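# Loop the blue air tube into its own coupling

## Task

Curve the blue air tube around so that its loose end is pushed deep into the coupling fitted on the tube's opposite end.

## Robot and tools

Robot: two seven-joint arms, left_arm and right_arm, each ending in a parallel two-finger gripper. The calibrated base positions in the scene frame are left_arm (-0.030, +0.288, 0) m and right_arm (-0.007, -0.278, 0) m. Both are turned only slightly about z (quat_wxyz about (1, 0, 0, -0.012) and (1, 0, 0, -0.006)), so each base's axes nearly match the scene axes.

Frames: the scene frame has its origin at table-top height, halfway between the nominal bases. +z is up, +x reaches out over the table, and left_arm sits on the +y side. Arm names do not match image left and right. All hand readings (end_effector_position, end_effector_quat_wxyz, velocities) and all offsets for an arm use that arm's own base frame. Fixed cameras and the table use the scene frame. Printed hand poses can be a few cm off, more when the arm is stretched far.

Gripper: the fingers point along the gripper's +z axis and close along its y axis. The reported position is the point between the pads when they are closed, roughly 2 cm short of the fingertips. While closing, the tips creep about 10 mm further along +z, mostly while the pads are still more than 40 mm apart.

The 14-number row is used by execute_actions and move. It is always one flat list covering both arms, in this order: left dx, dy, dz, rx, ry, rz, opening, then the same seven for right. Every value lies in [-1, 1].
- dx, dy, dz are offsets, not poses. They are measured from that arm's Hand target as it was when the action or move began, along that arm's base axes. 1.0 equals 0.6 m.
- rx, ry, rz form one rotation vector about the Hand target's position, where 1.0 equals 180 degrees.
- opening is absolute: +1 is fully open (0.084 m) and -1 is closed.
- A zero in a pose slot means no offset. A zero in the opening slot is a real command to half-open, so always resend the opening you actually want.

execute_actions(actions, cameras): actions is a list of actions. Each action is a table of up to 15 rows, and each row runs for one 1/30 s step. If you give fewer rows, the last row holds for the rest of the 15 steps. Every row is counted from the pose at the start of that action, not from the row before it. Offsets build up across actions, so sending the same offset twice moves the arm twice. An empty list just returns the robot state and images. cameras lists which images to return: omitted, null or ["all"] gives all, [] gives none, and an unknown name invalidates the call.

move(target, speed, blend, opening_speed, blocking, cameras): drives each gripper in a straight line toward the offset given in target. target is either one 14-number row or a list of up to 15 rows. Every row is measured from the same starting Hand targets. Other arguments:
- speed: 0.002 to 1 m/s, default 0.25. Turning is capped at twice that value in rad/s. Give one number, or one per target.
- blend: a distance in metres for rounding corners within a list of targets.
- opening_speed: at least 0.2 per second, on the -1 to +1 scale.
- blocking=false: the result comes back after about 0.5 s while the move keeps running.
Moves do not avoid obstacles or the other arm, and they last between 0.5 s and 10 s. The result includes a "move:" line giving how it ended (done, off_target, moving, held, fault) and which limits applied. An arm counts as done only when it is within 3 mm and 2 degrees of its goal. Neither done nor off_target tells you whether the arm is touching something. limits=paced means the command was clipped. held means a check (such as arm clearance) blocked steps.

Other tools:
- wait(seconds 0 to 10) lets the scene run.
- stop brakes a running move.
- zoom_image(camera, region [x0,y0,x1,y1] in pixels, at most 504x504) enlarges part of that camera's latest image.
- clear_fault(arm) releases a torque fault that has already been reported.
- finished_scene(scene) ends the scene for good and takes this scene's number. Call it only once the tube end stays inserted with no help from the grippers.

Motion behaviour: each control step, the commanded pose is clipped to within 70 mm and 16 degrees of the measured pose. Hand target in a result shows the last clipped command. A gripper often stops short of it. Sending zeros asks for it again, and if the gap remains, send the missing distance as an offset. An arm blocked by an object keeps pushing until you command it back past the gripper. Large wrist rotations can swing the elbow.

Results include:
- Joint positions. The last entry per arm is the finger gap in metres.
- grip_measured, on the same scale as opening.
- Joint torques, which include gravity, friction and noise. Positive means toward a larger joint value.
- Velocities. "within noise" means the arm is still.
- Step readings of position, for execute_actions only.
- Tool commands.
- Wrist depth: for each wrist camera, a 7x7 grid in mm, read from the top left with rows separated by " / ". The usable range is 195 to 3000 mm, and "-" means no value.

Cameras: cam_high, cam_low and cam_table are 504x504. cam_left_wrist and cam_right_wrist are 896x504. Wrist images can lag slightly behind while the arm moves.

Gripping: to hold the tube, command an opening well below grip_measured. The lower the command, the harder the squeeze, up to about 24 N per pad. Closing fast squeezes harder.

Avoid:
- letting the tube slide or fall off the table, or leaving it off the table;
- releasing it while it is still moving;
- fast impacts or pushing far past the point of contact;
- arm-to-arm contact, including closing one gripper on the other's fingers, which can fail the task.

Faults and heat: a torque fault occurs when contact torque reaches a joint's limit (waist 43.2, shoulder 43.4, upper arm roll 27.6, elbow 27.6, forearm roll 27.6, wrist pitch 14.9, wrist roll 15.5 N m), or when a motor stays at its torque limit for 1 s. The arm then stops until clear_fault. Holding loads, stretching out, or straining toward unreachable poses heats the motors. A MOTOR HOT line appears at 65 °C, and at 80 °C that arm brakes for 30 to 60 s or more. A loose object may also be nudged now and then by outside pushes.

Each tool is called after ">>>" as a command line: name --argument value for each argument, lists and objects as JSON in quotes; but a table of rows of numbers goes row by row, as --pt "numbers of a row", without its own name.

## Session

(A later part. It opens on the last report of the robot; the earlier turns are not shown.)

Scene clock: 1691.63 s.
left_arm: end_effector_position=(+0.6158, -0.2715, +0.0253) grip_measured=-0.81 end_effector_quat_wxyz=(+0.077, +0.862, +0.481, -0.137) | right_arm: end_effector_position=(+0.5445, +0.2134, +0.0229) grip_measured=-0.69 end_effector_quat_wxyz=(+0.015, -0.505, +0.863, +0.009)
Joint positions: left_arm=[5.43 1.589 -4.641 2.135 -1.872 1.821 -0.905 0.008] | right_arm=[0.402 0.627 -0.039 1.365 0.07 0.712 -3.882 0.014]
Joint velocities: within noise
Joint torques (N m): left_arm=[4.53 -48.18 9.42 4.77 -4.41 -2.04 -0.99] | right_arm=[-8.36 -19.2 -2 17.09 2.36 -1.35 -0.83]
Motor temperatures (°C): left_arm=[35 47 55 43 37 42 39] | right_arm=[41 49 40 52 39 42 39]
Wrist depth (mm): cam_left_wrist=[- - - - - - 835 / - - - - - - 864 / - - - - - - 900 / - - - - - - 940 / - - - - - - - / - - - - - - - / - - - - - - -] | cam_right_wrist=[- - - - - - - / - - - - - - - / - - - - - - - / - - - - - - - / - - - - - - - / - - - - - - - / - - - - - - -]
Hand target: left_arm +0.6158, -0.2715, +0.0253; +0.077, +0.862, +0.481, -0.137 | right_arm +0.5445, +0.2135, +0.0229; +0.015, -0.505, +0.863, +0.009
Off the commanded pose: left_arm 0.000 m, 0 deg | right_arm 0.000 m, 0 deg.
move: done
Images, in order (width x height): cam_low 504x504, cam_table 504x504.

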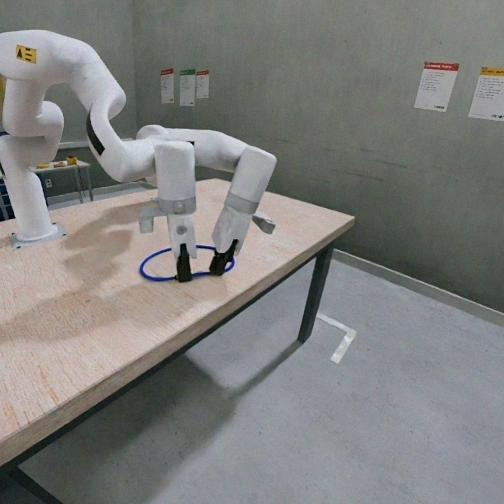

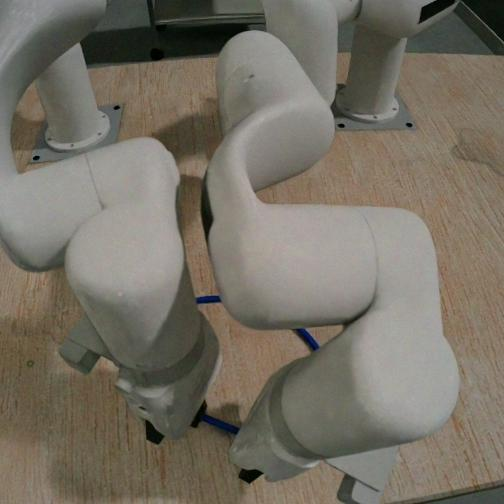

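>>> move --target '[-0.0040,-0.0073,0,0,0,0,-1,0,0,0,0,0,0,-1]' --speed 0.02 --cameras '["cam_low","cam_table"]'

>>> zoom_image --camera "cam_low" --region '[164, 254, 224, 304]'

>>> zoom_image --camera "cam_table" --region '[174, 394, 234, 444]'

Scene clock: 1695.63 s.
left_arm: end_effector_position=(+0.6136, -0.2757, +0.0253) grip_measured=-0.81 end_effector_quat_wxyz=(+0.077, +0.862, +0.482, -0.137) | right_arm: end_effector_position=(+0.5445, +0.2134, +0.0229) grip_measured=-0.69 end_effector_quat_wxyz=(+0.015, -0.505, +0.863, +0.009)
Joint positions: left_arm=[5.418 1.589 -4.641 2.127 -1.872 1.82 -0.909 0.008] | right_arm=[0.402 0.627 -0.039 1.365 0.07 0.712 -3.882 0.014]
Joint velocities: within noise
Joint torques (N m): left_arm=[-15.9 -40.13 7.58 1.02 -4.42 -0.83 -0.94] | right_arm=[-3.11 -20.79 1.59 16.84 2.23 -2.96 -0.82]
Motor temperatures (°C): left_arm=[35 47 54 43 37 42 39] | right_arm=[41 49 40 54 39 42 39]
Wrist depth (mm): cam_left_wrist=[- - - - - - 836 / - - - - - - 866 / - - - - - - 898 / - - - - - - - / - - - - - - - / - - - - - - - / - - - - - - -] | cam_right_wrist=[- - - - - - - / - - - - - - - / - - - - - - - / - - - - - - - / - - - - - - - / - - - - - - - / - - - - - - -]
Hand target: left_arm +0.6134, -0.2759, +0.0253; +0.077, +0.862, +0.481, -0.137 | right_arm +0.5445, +0.2135, +0.0229; +0.015, -0.505, +0.863, +0.009
Off the commanded pose: left_arm 0.000 m, 0 deg | right_arm 0.000 m, 0 deg.
move: done
Images, in order (width x height): cam_low 504x504, cam_table 504x504.

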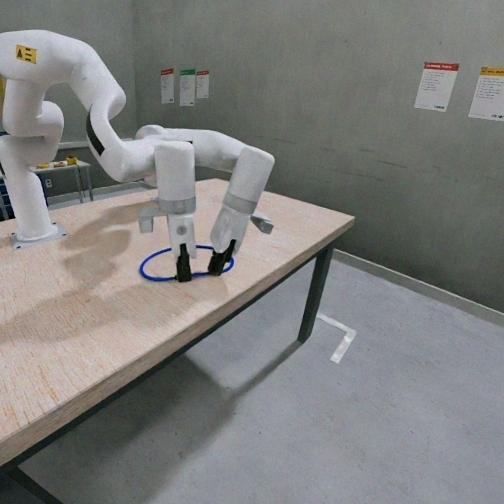

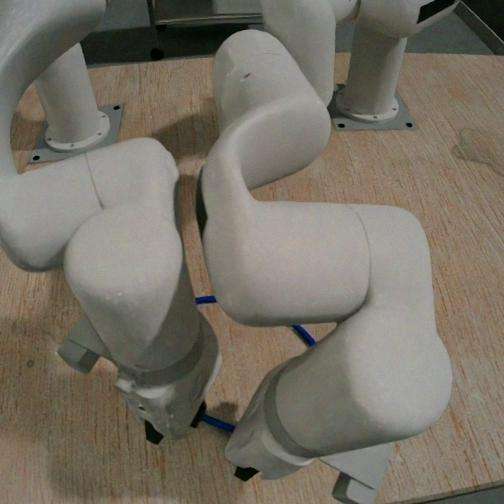

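Scaled by 8.400 from the camera's 504x504 image, which has a finer 720x720 frame.

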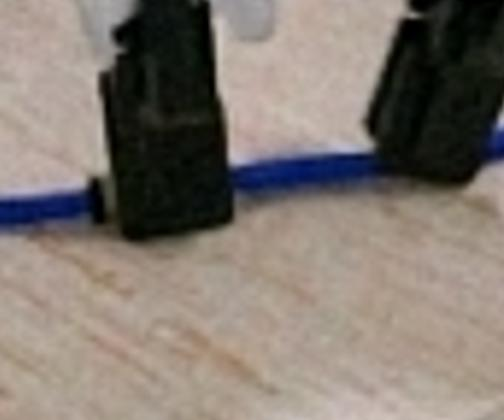

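Scaled by 8.400 from the camera's 504x504 image, which has a finer 720x720 frame.

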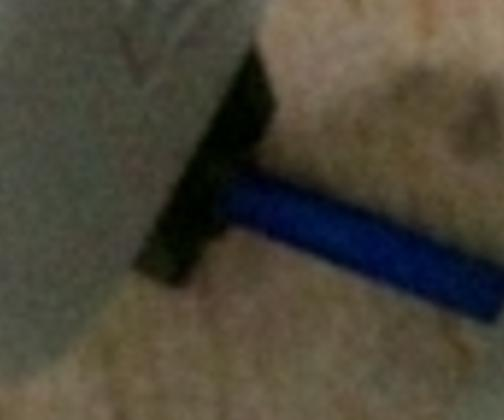

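>>> move --target '[-0.0032,-0.0059,0,0,0,0,-1,0,0,0,0,0,0,-1]' --speed 0.02 --cameras '["cam_low","cam_table"]'

>>> zoom_image --camera "cam_low" --region '[164, 254, 224, 304]'

>>> zoom_image --camera "cam_table" --region '[174, 394, 234, 444]'

Scene clock: 1698.63 s.
left_arm: end_effector_position=(+0.6115, -0.2793, +0.0253) grip_measured=-0.82 end_effector_quat_wxyz=(+0.077, +0.862, +0.481, -0.137) | right_arm: end_effector_position=(+0.5445, +0.2134, +0.0229) grip_measured=-0.69 end_effector_quat_wxyz=(+0.015, -0.505, +0.863, +0.009)
Joint positions: left_arm=[5.408 1.589 -4.642 2.12 -1.872 1.819 -0.912 0.008] | right_arm=[0.402 0.627 -0.039 1.365 0.07 0.712 -3.882 0.014]
Joint velocities: within noise
Joint torques (N m): left_arm=[-21.45 -41.52 6.09 5.44 -8.19 0.07 -0.78] | right_arm=[16.54 -28.98 6.31 17.32 -0.28 -4.59 -0.44]
Motor temperatures (°C): left_arm=[36 47 54 43 37 42 39] | right_arm=[41 49 40 55 39 43 39]
Wrist depth (mm): cam_left_wrist=[- - - - - - 834 / - - - - - - 860 / - - - - - - 907 / - - - - - - - / - - - - - - - / - - - - - - - / - - - - - - -] | cam_right_wrist=[- - - - - - - / - - - - - - - / - - - - - - - / - - - - - - - / - - - - - - - / - - - - - - - / - - - - - - -]
Hand target: left_arm +0.6115, -0.2794, +0.0253; +0.077, +0.862, +0.481, -0.137 | right_arm +0.5445, +0.2135, +0.0229; +0.015, -0.505, +0.863, +0.009
Off the commanded pose: left_arm 0.000 m, 0 deg | right_arm 0.000 m, 0 deg.
move: done
Images, in order (width x height): cam_low 504x504, cam_table 504x504.

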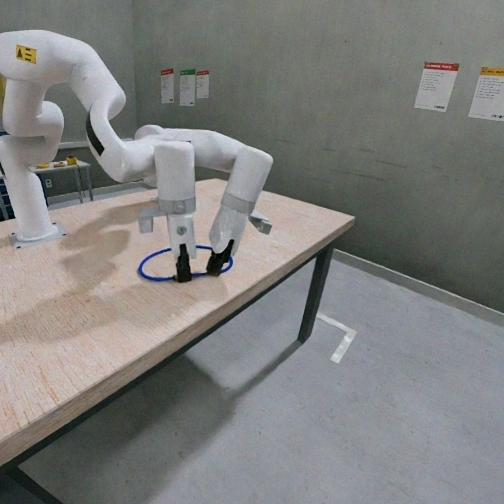

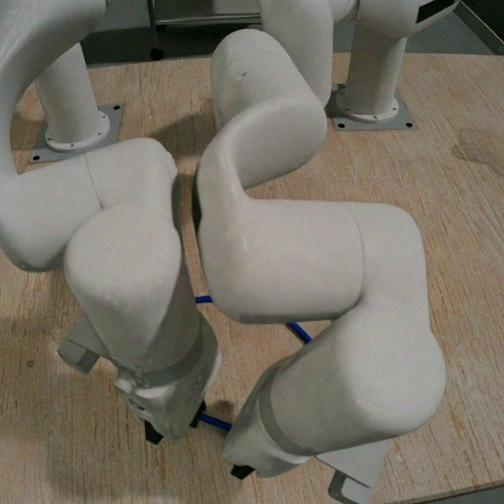

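Scaled by 8.400 from the camera's 504x504 image, which has a finer 720x720 frame.

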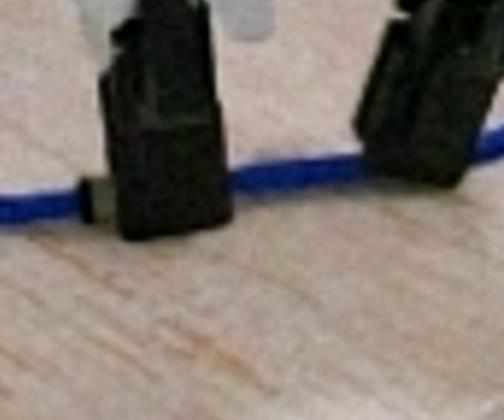

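Scaled by 8.400 from the camera's 504x504 image, which has a finer 720x720 frame.

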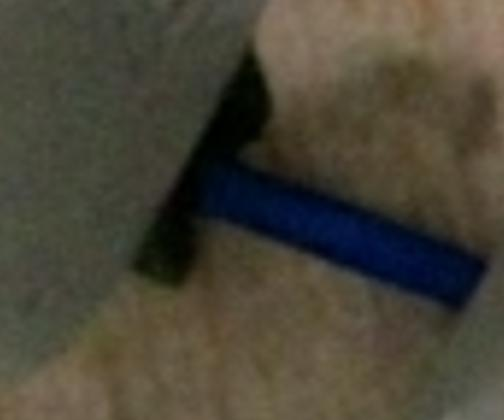

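>>> move --pt "-0.0135 0.0051 0 0 0 0.094 -1 0 0 0 0 0 0 -1" --pt "-0.028 0.0079 0 0 0 0.188 -1 0 0 0 0 0 0 -1" --speed 0.06 --blend 0.003 --cameras '["cam_low","cam_table"]'

>>> zoom_image --camera "cam_low" --region '[134, 234, 244, 304]'

>>> zoom_image --camera "cam_table" --region '[174, 394, 234, 444]'

Scene clock: 1715.07 s.
left_arm: end_effector_position=(+0.5947, -0.2747, +0.0253) grip_measured=-0.83 end_effector_quat_wxyz=(+0.114, +0.685, +0.712, -0.108) | right_arm: end_effector_position=(+0.5445, +0.2135, +0.0229) grip_measured=-0.69 end_effector_quat_wxyz=(+0.015, -0.505, +0.863, +0.009)
Joint positions: left_arm=[5.137 1.595 -4.678 1.691 -1.905 1.68 -1.327 0.008] | right_arm=[0.402 0.627 -0.039 1.365 0.07 0.712 -3.882 0.014]
Joint velocities: within noise
Joint torques (N m): left_arm=[-17 -35.76 11.87 3.67 -7.15 -1.05 -0.99] | right_arm=[18.09 -31.24 8.71 16.67 0.57 -3.99 -0.44]
Motor temperatures (°C): left_arm=[37 48 52 44 38 42 39] | right_arm=[41 51 42 58 39 45 39]
Wrist depth (mm): cam_left_wrist=[- - - - - - - / - - - - - - - / - - - - - - - / - - - - - - - / - - - - - - - / - - - - - - - / - - - - - - -] | cam_right_wrist=[- - - - - - - / - - - - - - - / - - - - - - - / - - - - - - - / - - - - - - - / - - - - - - - / - - - - - - -]
Hand target: left_arm +0.5947, -0.2747, +0.0253; +0.114, +0.685, +0.712, -0.108 | right_arm +0.5445, +0.2135, +0.0229; +0.015, -0.505, +0.863, +0.009
Off the commanded pose: left_arm 0.000 m, 0 deg | right_arm 0.000 m, 0 deg.
move: done
Images, in order (width x height): cam_low 504x504, cam_table 504x504.

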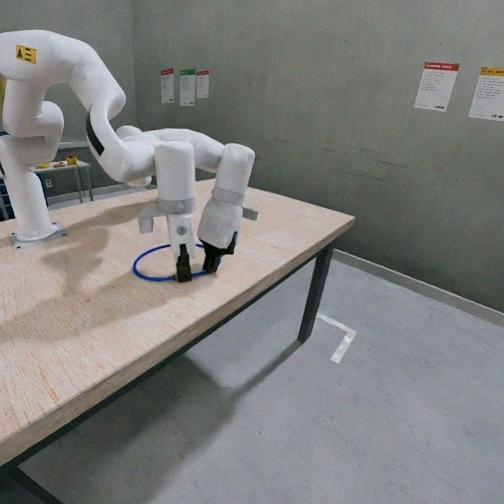

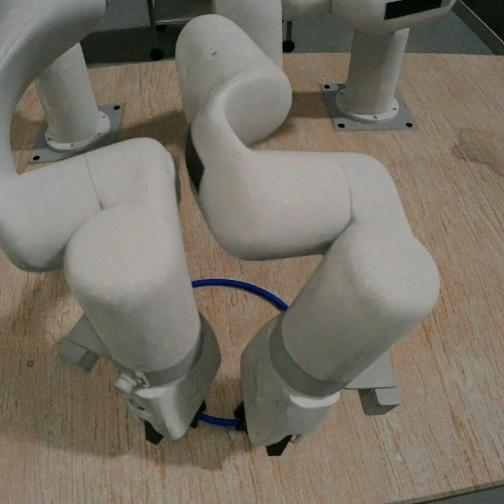

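Scaled by 4.582 from the camera's 504x504 image, which has a finer 720x720 frame.

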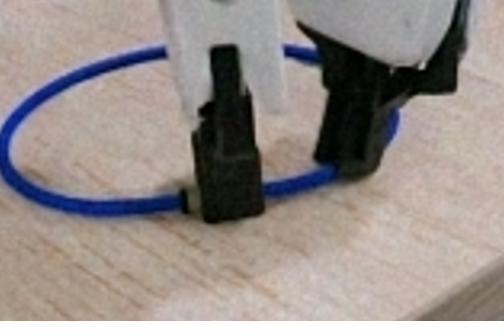

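Scaled by 8.400 from the camera's 504x504 image, which has a finer 720x720 frame.

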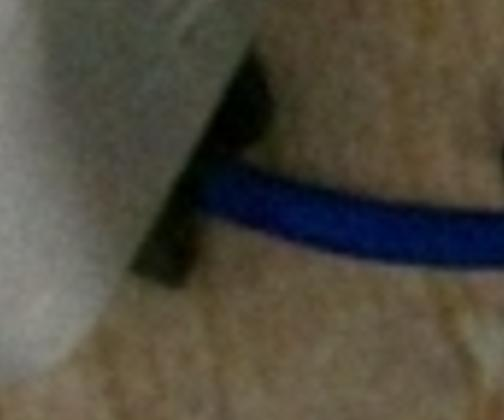

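>>> move --target '[0,0,0,0,0,0,-0.5,0,0,0,0,0,0,-1]' --opening_speed 0.4 --cameras '["cam_low","cam_table"]'

>>> zoom_image --camera "cam_low" --region '[134, 234, 244, 304]'

>>> zoom_image --camera "cam_table" --region '[174, 394, 254, 464]'

Scene clock: 1720.07 s.
left_arm: end_effector_position=(+0.5947, -0.2747, +0.0253) grip_measured=-0.52 end_effector_quat_wxyz=(+0.114, +0.685, +0.712, -0.108) | right_arm: end_effector_position=(+0.5445, +0.2136, +0.0230) grip_measured=-0.69 end_effector_quat_wxyz=(+0.015, -0.505, +0.863, +0.009)
Joint positions: left_arm=[5.137 1.595 -4.678 1.691 -1.906 1.68 -1.327 0.021] | right_arm=[0.403 0.627 -0.039 1.365 0.07 0.712 -3.882 0.014]
Joint velocities: within noise
Joint torques (N m): left_arm=[7.18 -35.04 18.34 -1.71 2.14 -0.62 -0.91] | right_arm=[-8.12 -27.88 -3.28 13.6 0.82 -1.78 -0.5]
Motor temperatures (°C): left_arm=[37 48 53 43 38 42 39] | right_arm=[41 51 42 58 39 45 39]
Wrist depth (mm): cam_left_wrist=[- - - - - - - / - - - - - - - / - - - - - - - / - - - - - - - / - - - - - - - / - - - - - - - / - - - - - - -] | cam_right_wrist=[- - - - - - - / - - - - - - - / - - - - - - - / - - - - - - - / - - - - - - - / - - - - - - - / - - - - - - -]
Hand target: left_arm +0.5947, -0.2747, +0.0253; +0.114, +0.685, +0.712, -0.108 (last step not sent: back at the drive's target) | right_arm +0.5445, +0.2136, +0.0230; +0.015, -0.505, +0.863, +0.009 (last step not sent: back at the drive's target)
Off the commanded pose: left_arm 0.000 m, 0 deg | right_arm 0.000 m, 0 deg.
move: held (left_arm, right_arm); limits=held
pose unreachable (left arm): on one or more control steps of this call, first in action 0 (counted from 0), this arm could not follow its commanded pose, so it was not sent that pose on those steps. On the call's last step it was still not sent that pose. It may still have moved: this result reports where it is.
cause: moving toward the commanded pose would bring a part of the arm too close to another arm (a part of this arm just beyond joint 5 (forearm roll) and a part of the right arm just beyond its joint 6 (wrist pitch)).
pose unreachable (right arm): on one or more control steps of this call, first in action 0 (counted from 0), this arm could not follow its commanded pose, so it was not sent that pose on those steps. On the call's last step it was still not sent that pose. It may still have moved: this result reports where it is.
cause: moving toward the commanded pose would bring a part of the arm too close to another arm (a part of this arm just beyond joint 6 (wrist pitch) and a part of the left arm just beyond its joint 5 (forearm roll)).
Images, in order (width x height): cam_low 504x504, cam_table 504x504.

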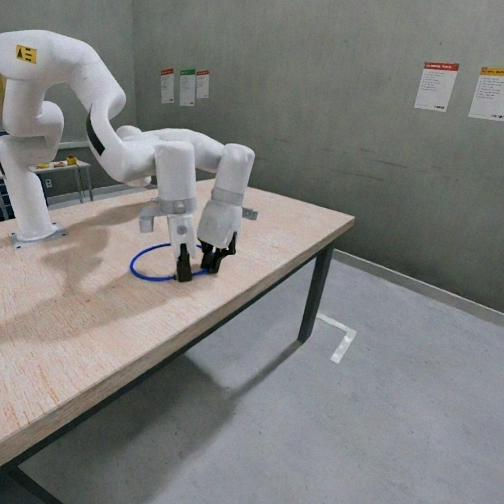

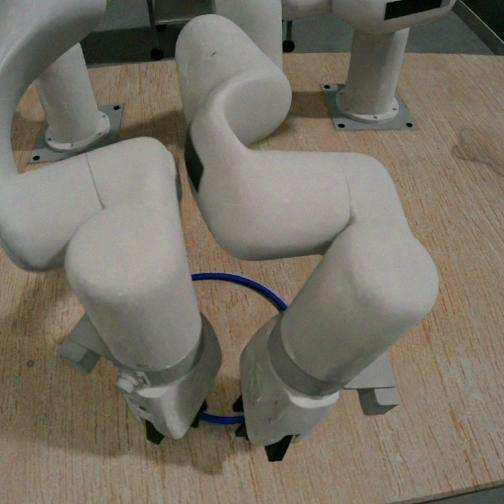

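Scaled by 4.582 from the camera's 504x504 image, which has a finer 720x720 frame.

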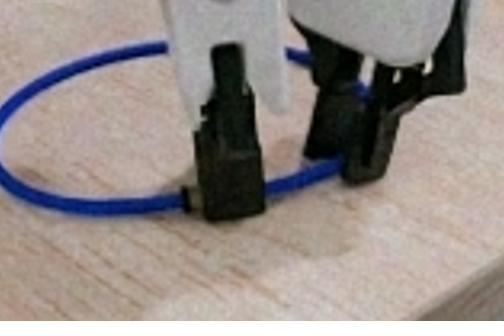

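Scaled by 6.300 from the camera's 504x504 image, which has a finer 720x720 frame.

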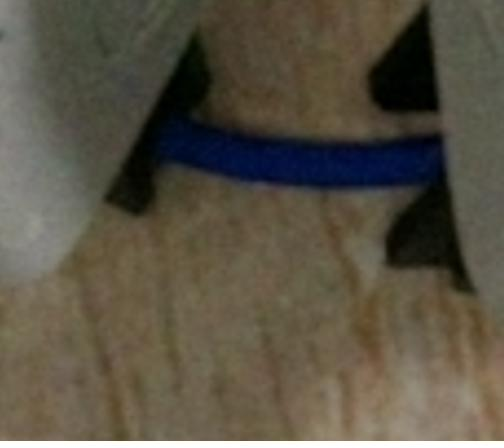

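>>> move --target '[0,0,0,0,0,0,-0.2,0,0,0,0,0,0,-0.35]' --opening_speed 0.5 --cameras '["cam_low","cam_table"]'

>>> zoom_image --camera "cam_low" --region '[134, 234, 244, 304]'

>>> zoom_image --camera "cam_table" --region '[174, 394, 254, 464]'

Scene clock: 1725.00 s.
left_arm: end_effector_position=(+0.5947, -0.2747, +0.0253) grip_measured=-0.22 end_effector_quat_wxyz=(+0.114, +0.685, +0.712, -0.108) | right_arm: end_effector_position=(+0.5445, +0.2136, +0.0230) grip_measured=-0.37 end_effector_quat_wxyz=(+0.015, -0.505, +0.863, +0.009)
Joint positions: left_arm=[5.137 1.595 -4.678 1.691 -1.906 1.68 -1.327 0.035] | right_arm=[0.403 0.627 -0.039 1.365 0.07 0.712 -3.882 0.028]
Joint velocities: within noise
Joint torques (N m): left_arm=[1.38 -35.26 14.81 -1.62 -2.11 -0.69 -0.93] | right_arm=[0.12 -27.98 -0.34 13.62 0.39 -1.71 -0.41]
Motor temperatures (°C): left_arm=[36 48 55 43 38 42 39] | right_arm=[41 51 41 57 39 44 39]
Wrist depth (mm): cam_left_wrist=[- - - - - - - / - - - - - - - / - - - - - - - / - - - - - - - / - - - - - - - / - - - - - - - / - - - - - - -] | cam_right_wrist=[- - - - - - - / - - - - - - - / - - - - - - - / - - - - - - - / - - - - - - - / - - - - - - - / - - - - - - -]
Hand target: left_arm +0.5947, -0.2747, +0.0253; +0.114, +0.685, +0.712, -0.108 | right_arm +0.5445, +0.2136, +0.0230; +0.015, -0.505, +0.863, +0.009
Off the commanded pose: left_arm 0.000 m, 0 deg | right_arm 0.000 m, 0 deg.
held back during your reply time or a wait (left arm), on 53 control steps: a part of the arm was too close to another arm, or the arm's last command would have brought one too close.
held back during your reply time or a wait (right arm), on 34 control steps: a part of the arm was too close to another arm, or the arm's last command would have brought one too close.
move: done
Images, in order (width x height): cam_low 504x504, cam_table 504x504.

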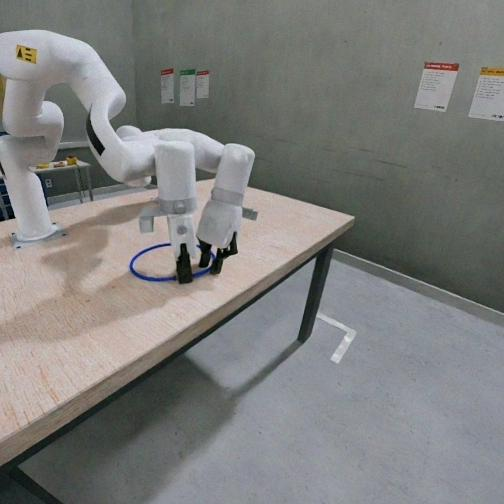

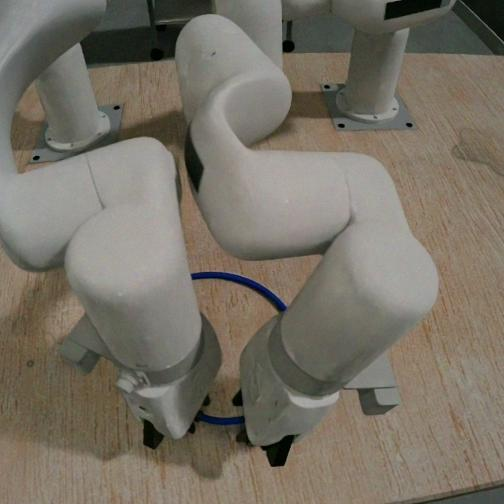

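Scaled by 4.582 from the camera's 504x504 image, which has a finer 720x720 frame.

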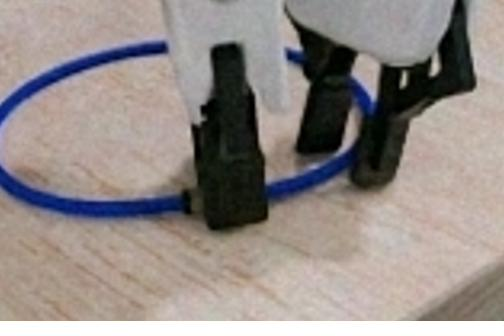

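Scaled by 6.300 from the camera's 504x504 image, which has a finer 720x720 frame.

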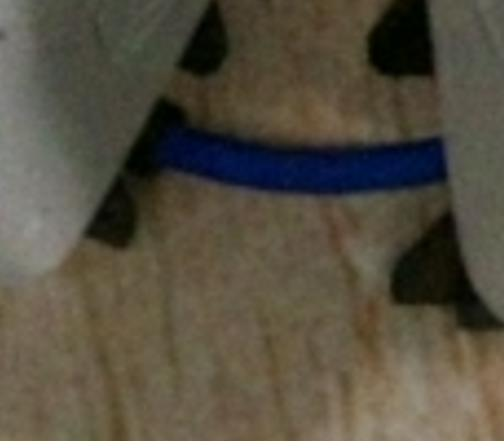

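>>> move --target '[-0.0015,0.031,0.095,0,0,0,-0.2,0,0,0.1,0,0,0,-0.35]' --speed 0.06 --cameras '["cam_low","cam_table"]'

>>> zoom_image --camera "cam_low" --region '[134, 234, 244, 304]'

>>> zoom_image --camera "cam_table" --region '[134, 384, 254, 474]'

Scene clock: 1731.63 s.
left_arm: end_effector_position=(+0.5938, -0.2562, +0.0822) grip_measured=-0.22 end_effector_quat_wxyz=(+0.114, +0.685, +0.712, -0.108) | right_arm: end_effector_position=(+0.5445, +0.2136, +0.0829) grip_measured=-0.37 end_effector_quat_wxyz=(+0.015, -0.505, +0.863, +0.009)
Joint positions: left_arm=[5.152 1.521 -4.608 1.668 -1.838 1.768 -1.309 0.035] | right_arm=[0.406 0.52 -0.045 1.385 0.061 0.839 -3.873 0.028]
Joint velocities: within noise
Joint torques (N m): left_arm=[7.24 -41.1 18.8 -3.59 3.07 -0.01 1.43] | right_arm=[9.06 -28.94 -3.08 16.33 -1.91 -0.51 0.81]
Motor temperatures (°C): left_arm=[36 48 56 43 37 42 39] | right_arm=[41 51 41 56 39 44 39]
Wrist depth (mm): cam_left_wrist=[- - - - - - - / - - - - - - - / - - - - - - - / - - - 196 196 196 197 / 201 202 200 202 203 203 203 / 211 211 211 212 210 212 216 / 218 219 219 220 218 221 1117] | cam_right_wrist=[207 207 207 207 207 208 207 / 208 208 208 208 208 208 208 / 209 209 209 209 209 209 209 / 210 210 210 210 210 210 210 / 211 211 211 211 211 211 211 / 211 211 212 212 212 212 212 / - 212 213 212 212 213 213]
Hand target: left_arm +0.5938, -0.2561, +0.0823; +0.114, +0.685, +0.712, -0.108 | right_arm +0.5445, +0.2136, +0.0830; +0.015, -0.505, +0.863, +0.009
Off the commanded pose: left_arm 0.000 m, 0 deg | right_arm 0.000 m, 0 deg.
move: done
Images, in order (width x height): cam_low 504x504, cam_table 504x504.

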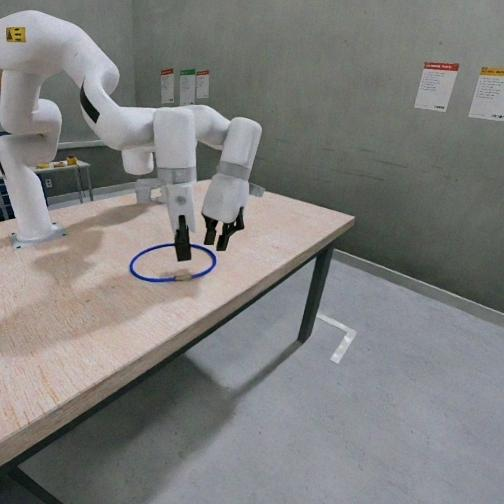

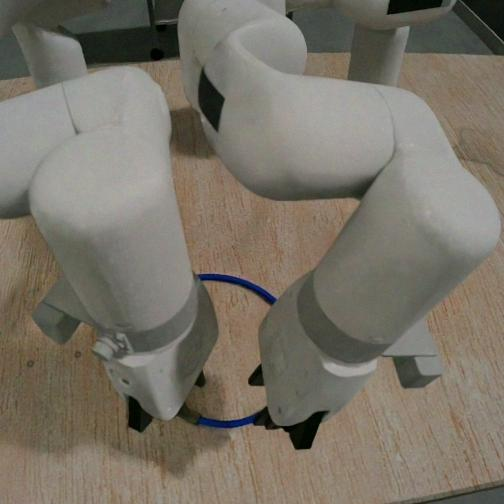

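Scaled by 4.582 from the camera's 504x504 image, which has a finer 720x720 frame.

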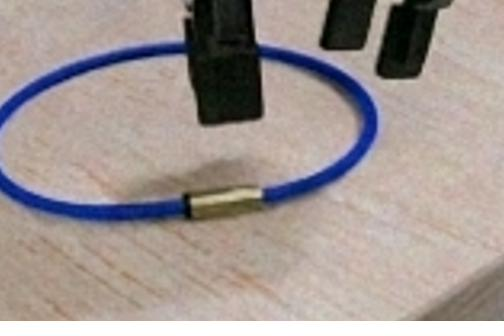

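Scaled by 4.200 from the camera's 504x504 image, which has a finer 720x720 frame.

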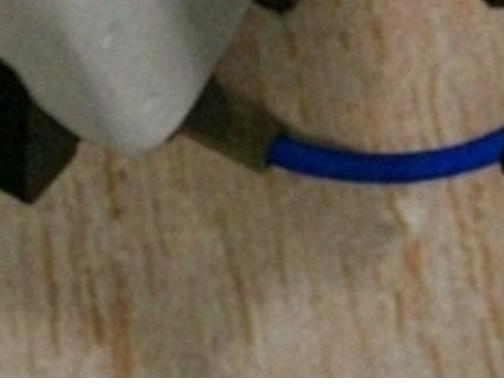

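>>> wait --seconds 1 --cameras '["cam_low"]'

>>> zoom_image --camera "cam_low" --region '[154, 254, 214, 294]'

Scene clock: 1735.90 s.
left_arm: end_effector_position=(+0.5938, -0.2561, +0.0823) grip_measured=-0.22 end_effector_quat_wxyz=(+0.114, +0.685, +0.712, -0.108) | right_arm: end_effector_position=(+0.5445, +0.2136, +0.0830) grip_measured=-0.37 end_effector_quat_wxyz=(+0.015, -0.505, +0.863, +0.009)
Joint positions: left_arm=[5.152 1.521 -4.608 1.668 -1.838 1.768 -1.309 0.035] | right_arm=[0.406 0.52 -0.045 1.385 0.061 0.839 -3.873 0.028]
Joint velocities: within noise
Joint torques (N m): left_arm=[7.27 -40.11 18.64 -1.69 2.76 -0.23 1.22] | right_arm=[8.17 -28.76 -2.5 15.42 -1.57 -0.96 0.75]
Motor temperatures (°C): left_arm=[36 48 58 43 37 42 39] | right_arm=[41 51 41 57 39 44 39]
Wrist depth (mm): cam_left_wrist=[- - - - - - - / - - - - - - - / - - - - - - - / - - 195 196 196 197 197 / 201 202 200 203 203 203 204 / 211 212 212 212 210 213 216 / 219 219 220 220 218 221 1133] | cam_right_wrist=[207 207 208 207 208 207 207 / 208 208 208 208 208 209 208 / 209 209 209 209 209 209 209 / 210 210 210 210 210 210 210 / 211 211 211 211 211 211 211 / 211 212 212 212 212 212 212 / - 213 213 213 213 213 213]
Hand target: left_arm +0.5938, -0.2561, +0.0823; +0.114, +0.685, +0.712, -0.108 | right_arm +0.5445, +0.2136, +0.0830; +0.015, -0.505, +0.863, +0.009
Tool commands: left_gripper/opening=-0.2 right_gripper/opening=-0.35
Off the commanded pose: left_arm 0.000 m, 0 deg | right_arm 0.000 m, 0 deg.
wait: 1.00 s; at rest from the start
Images, in order (width x height): cam_low 504x504.

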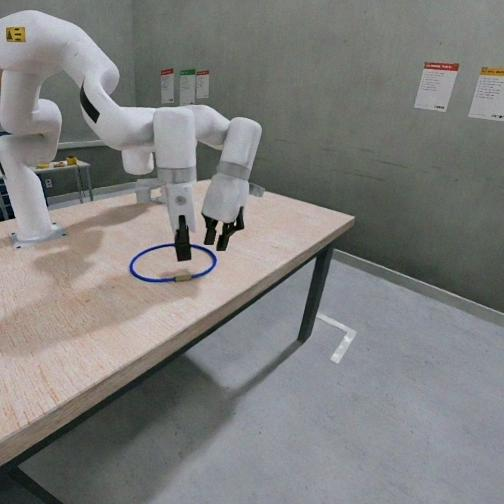

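Scaled by 8.400 from the camera's 504x504 image, which has a finer 720x720 frame.

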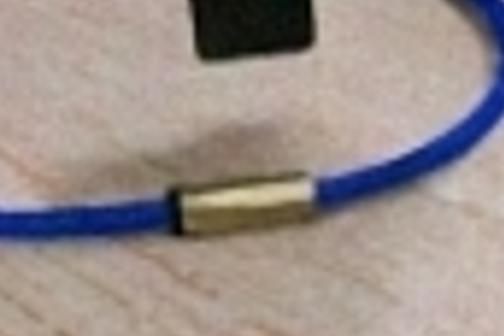

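>>> finished_scene --scene 1

The scene is finished: the task was done.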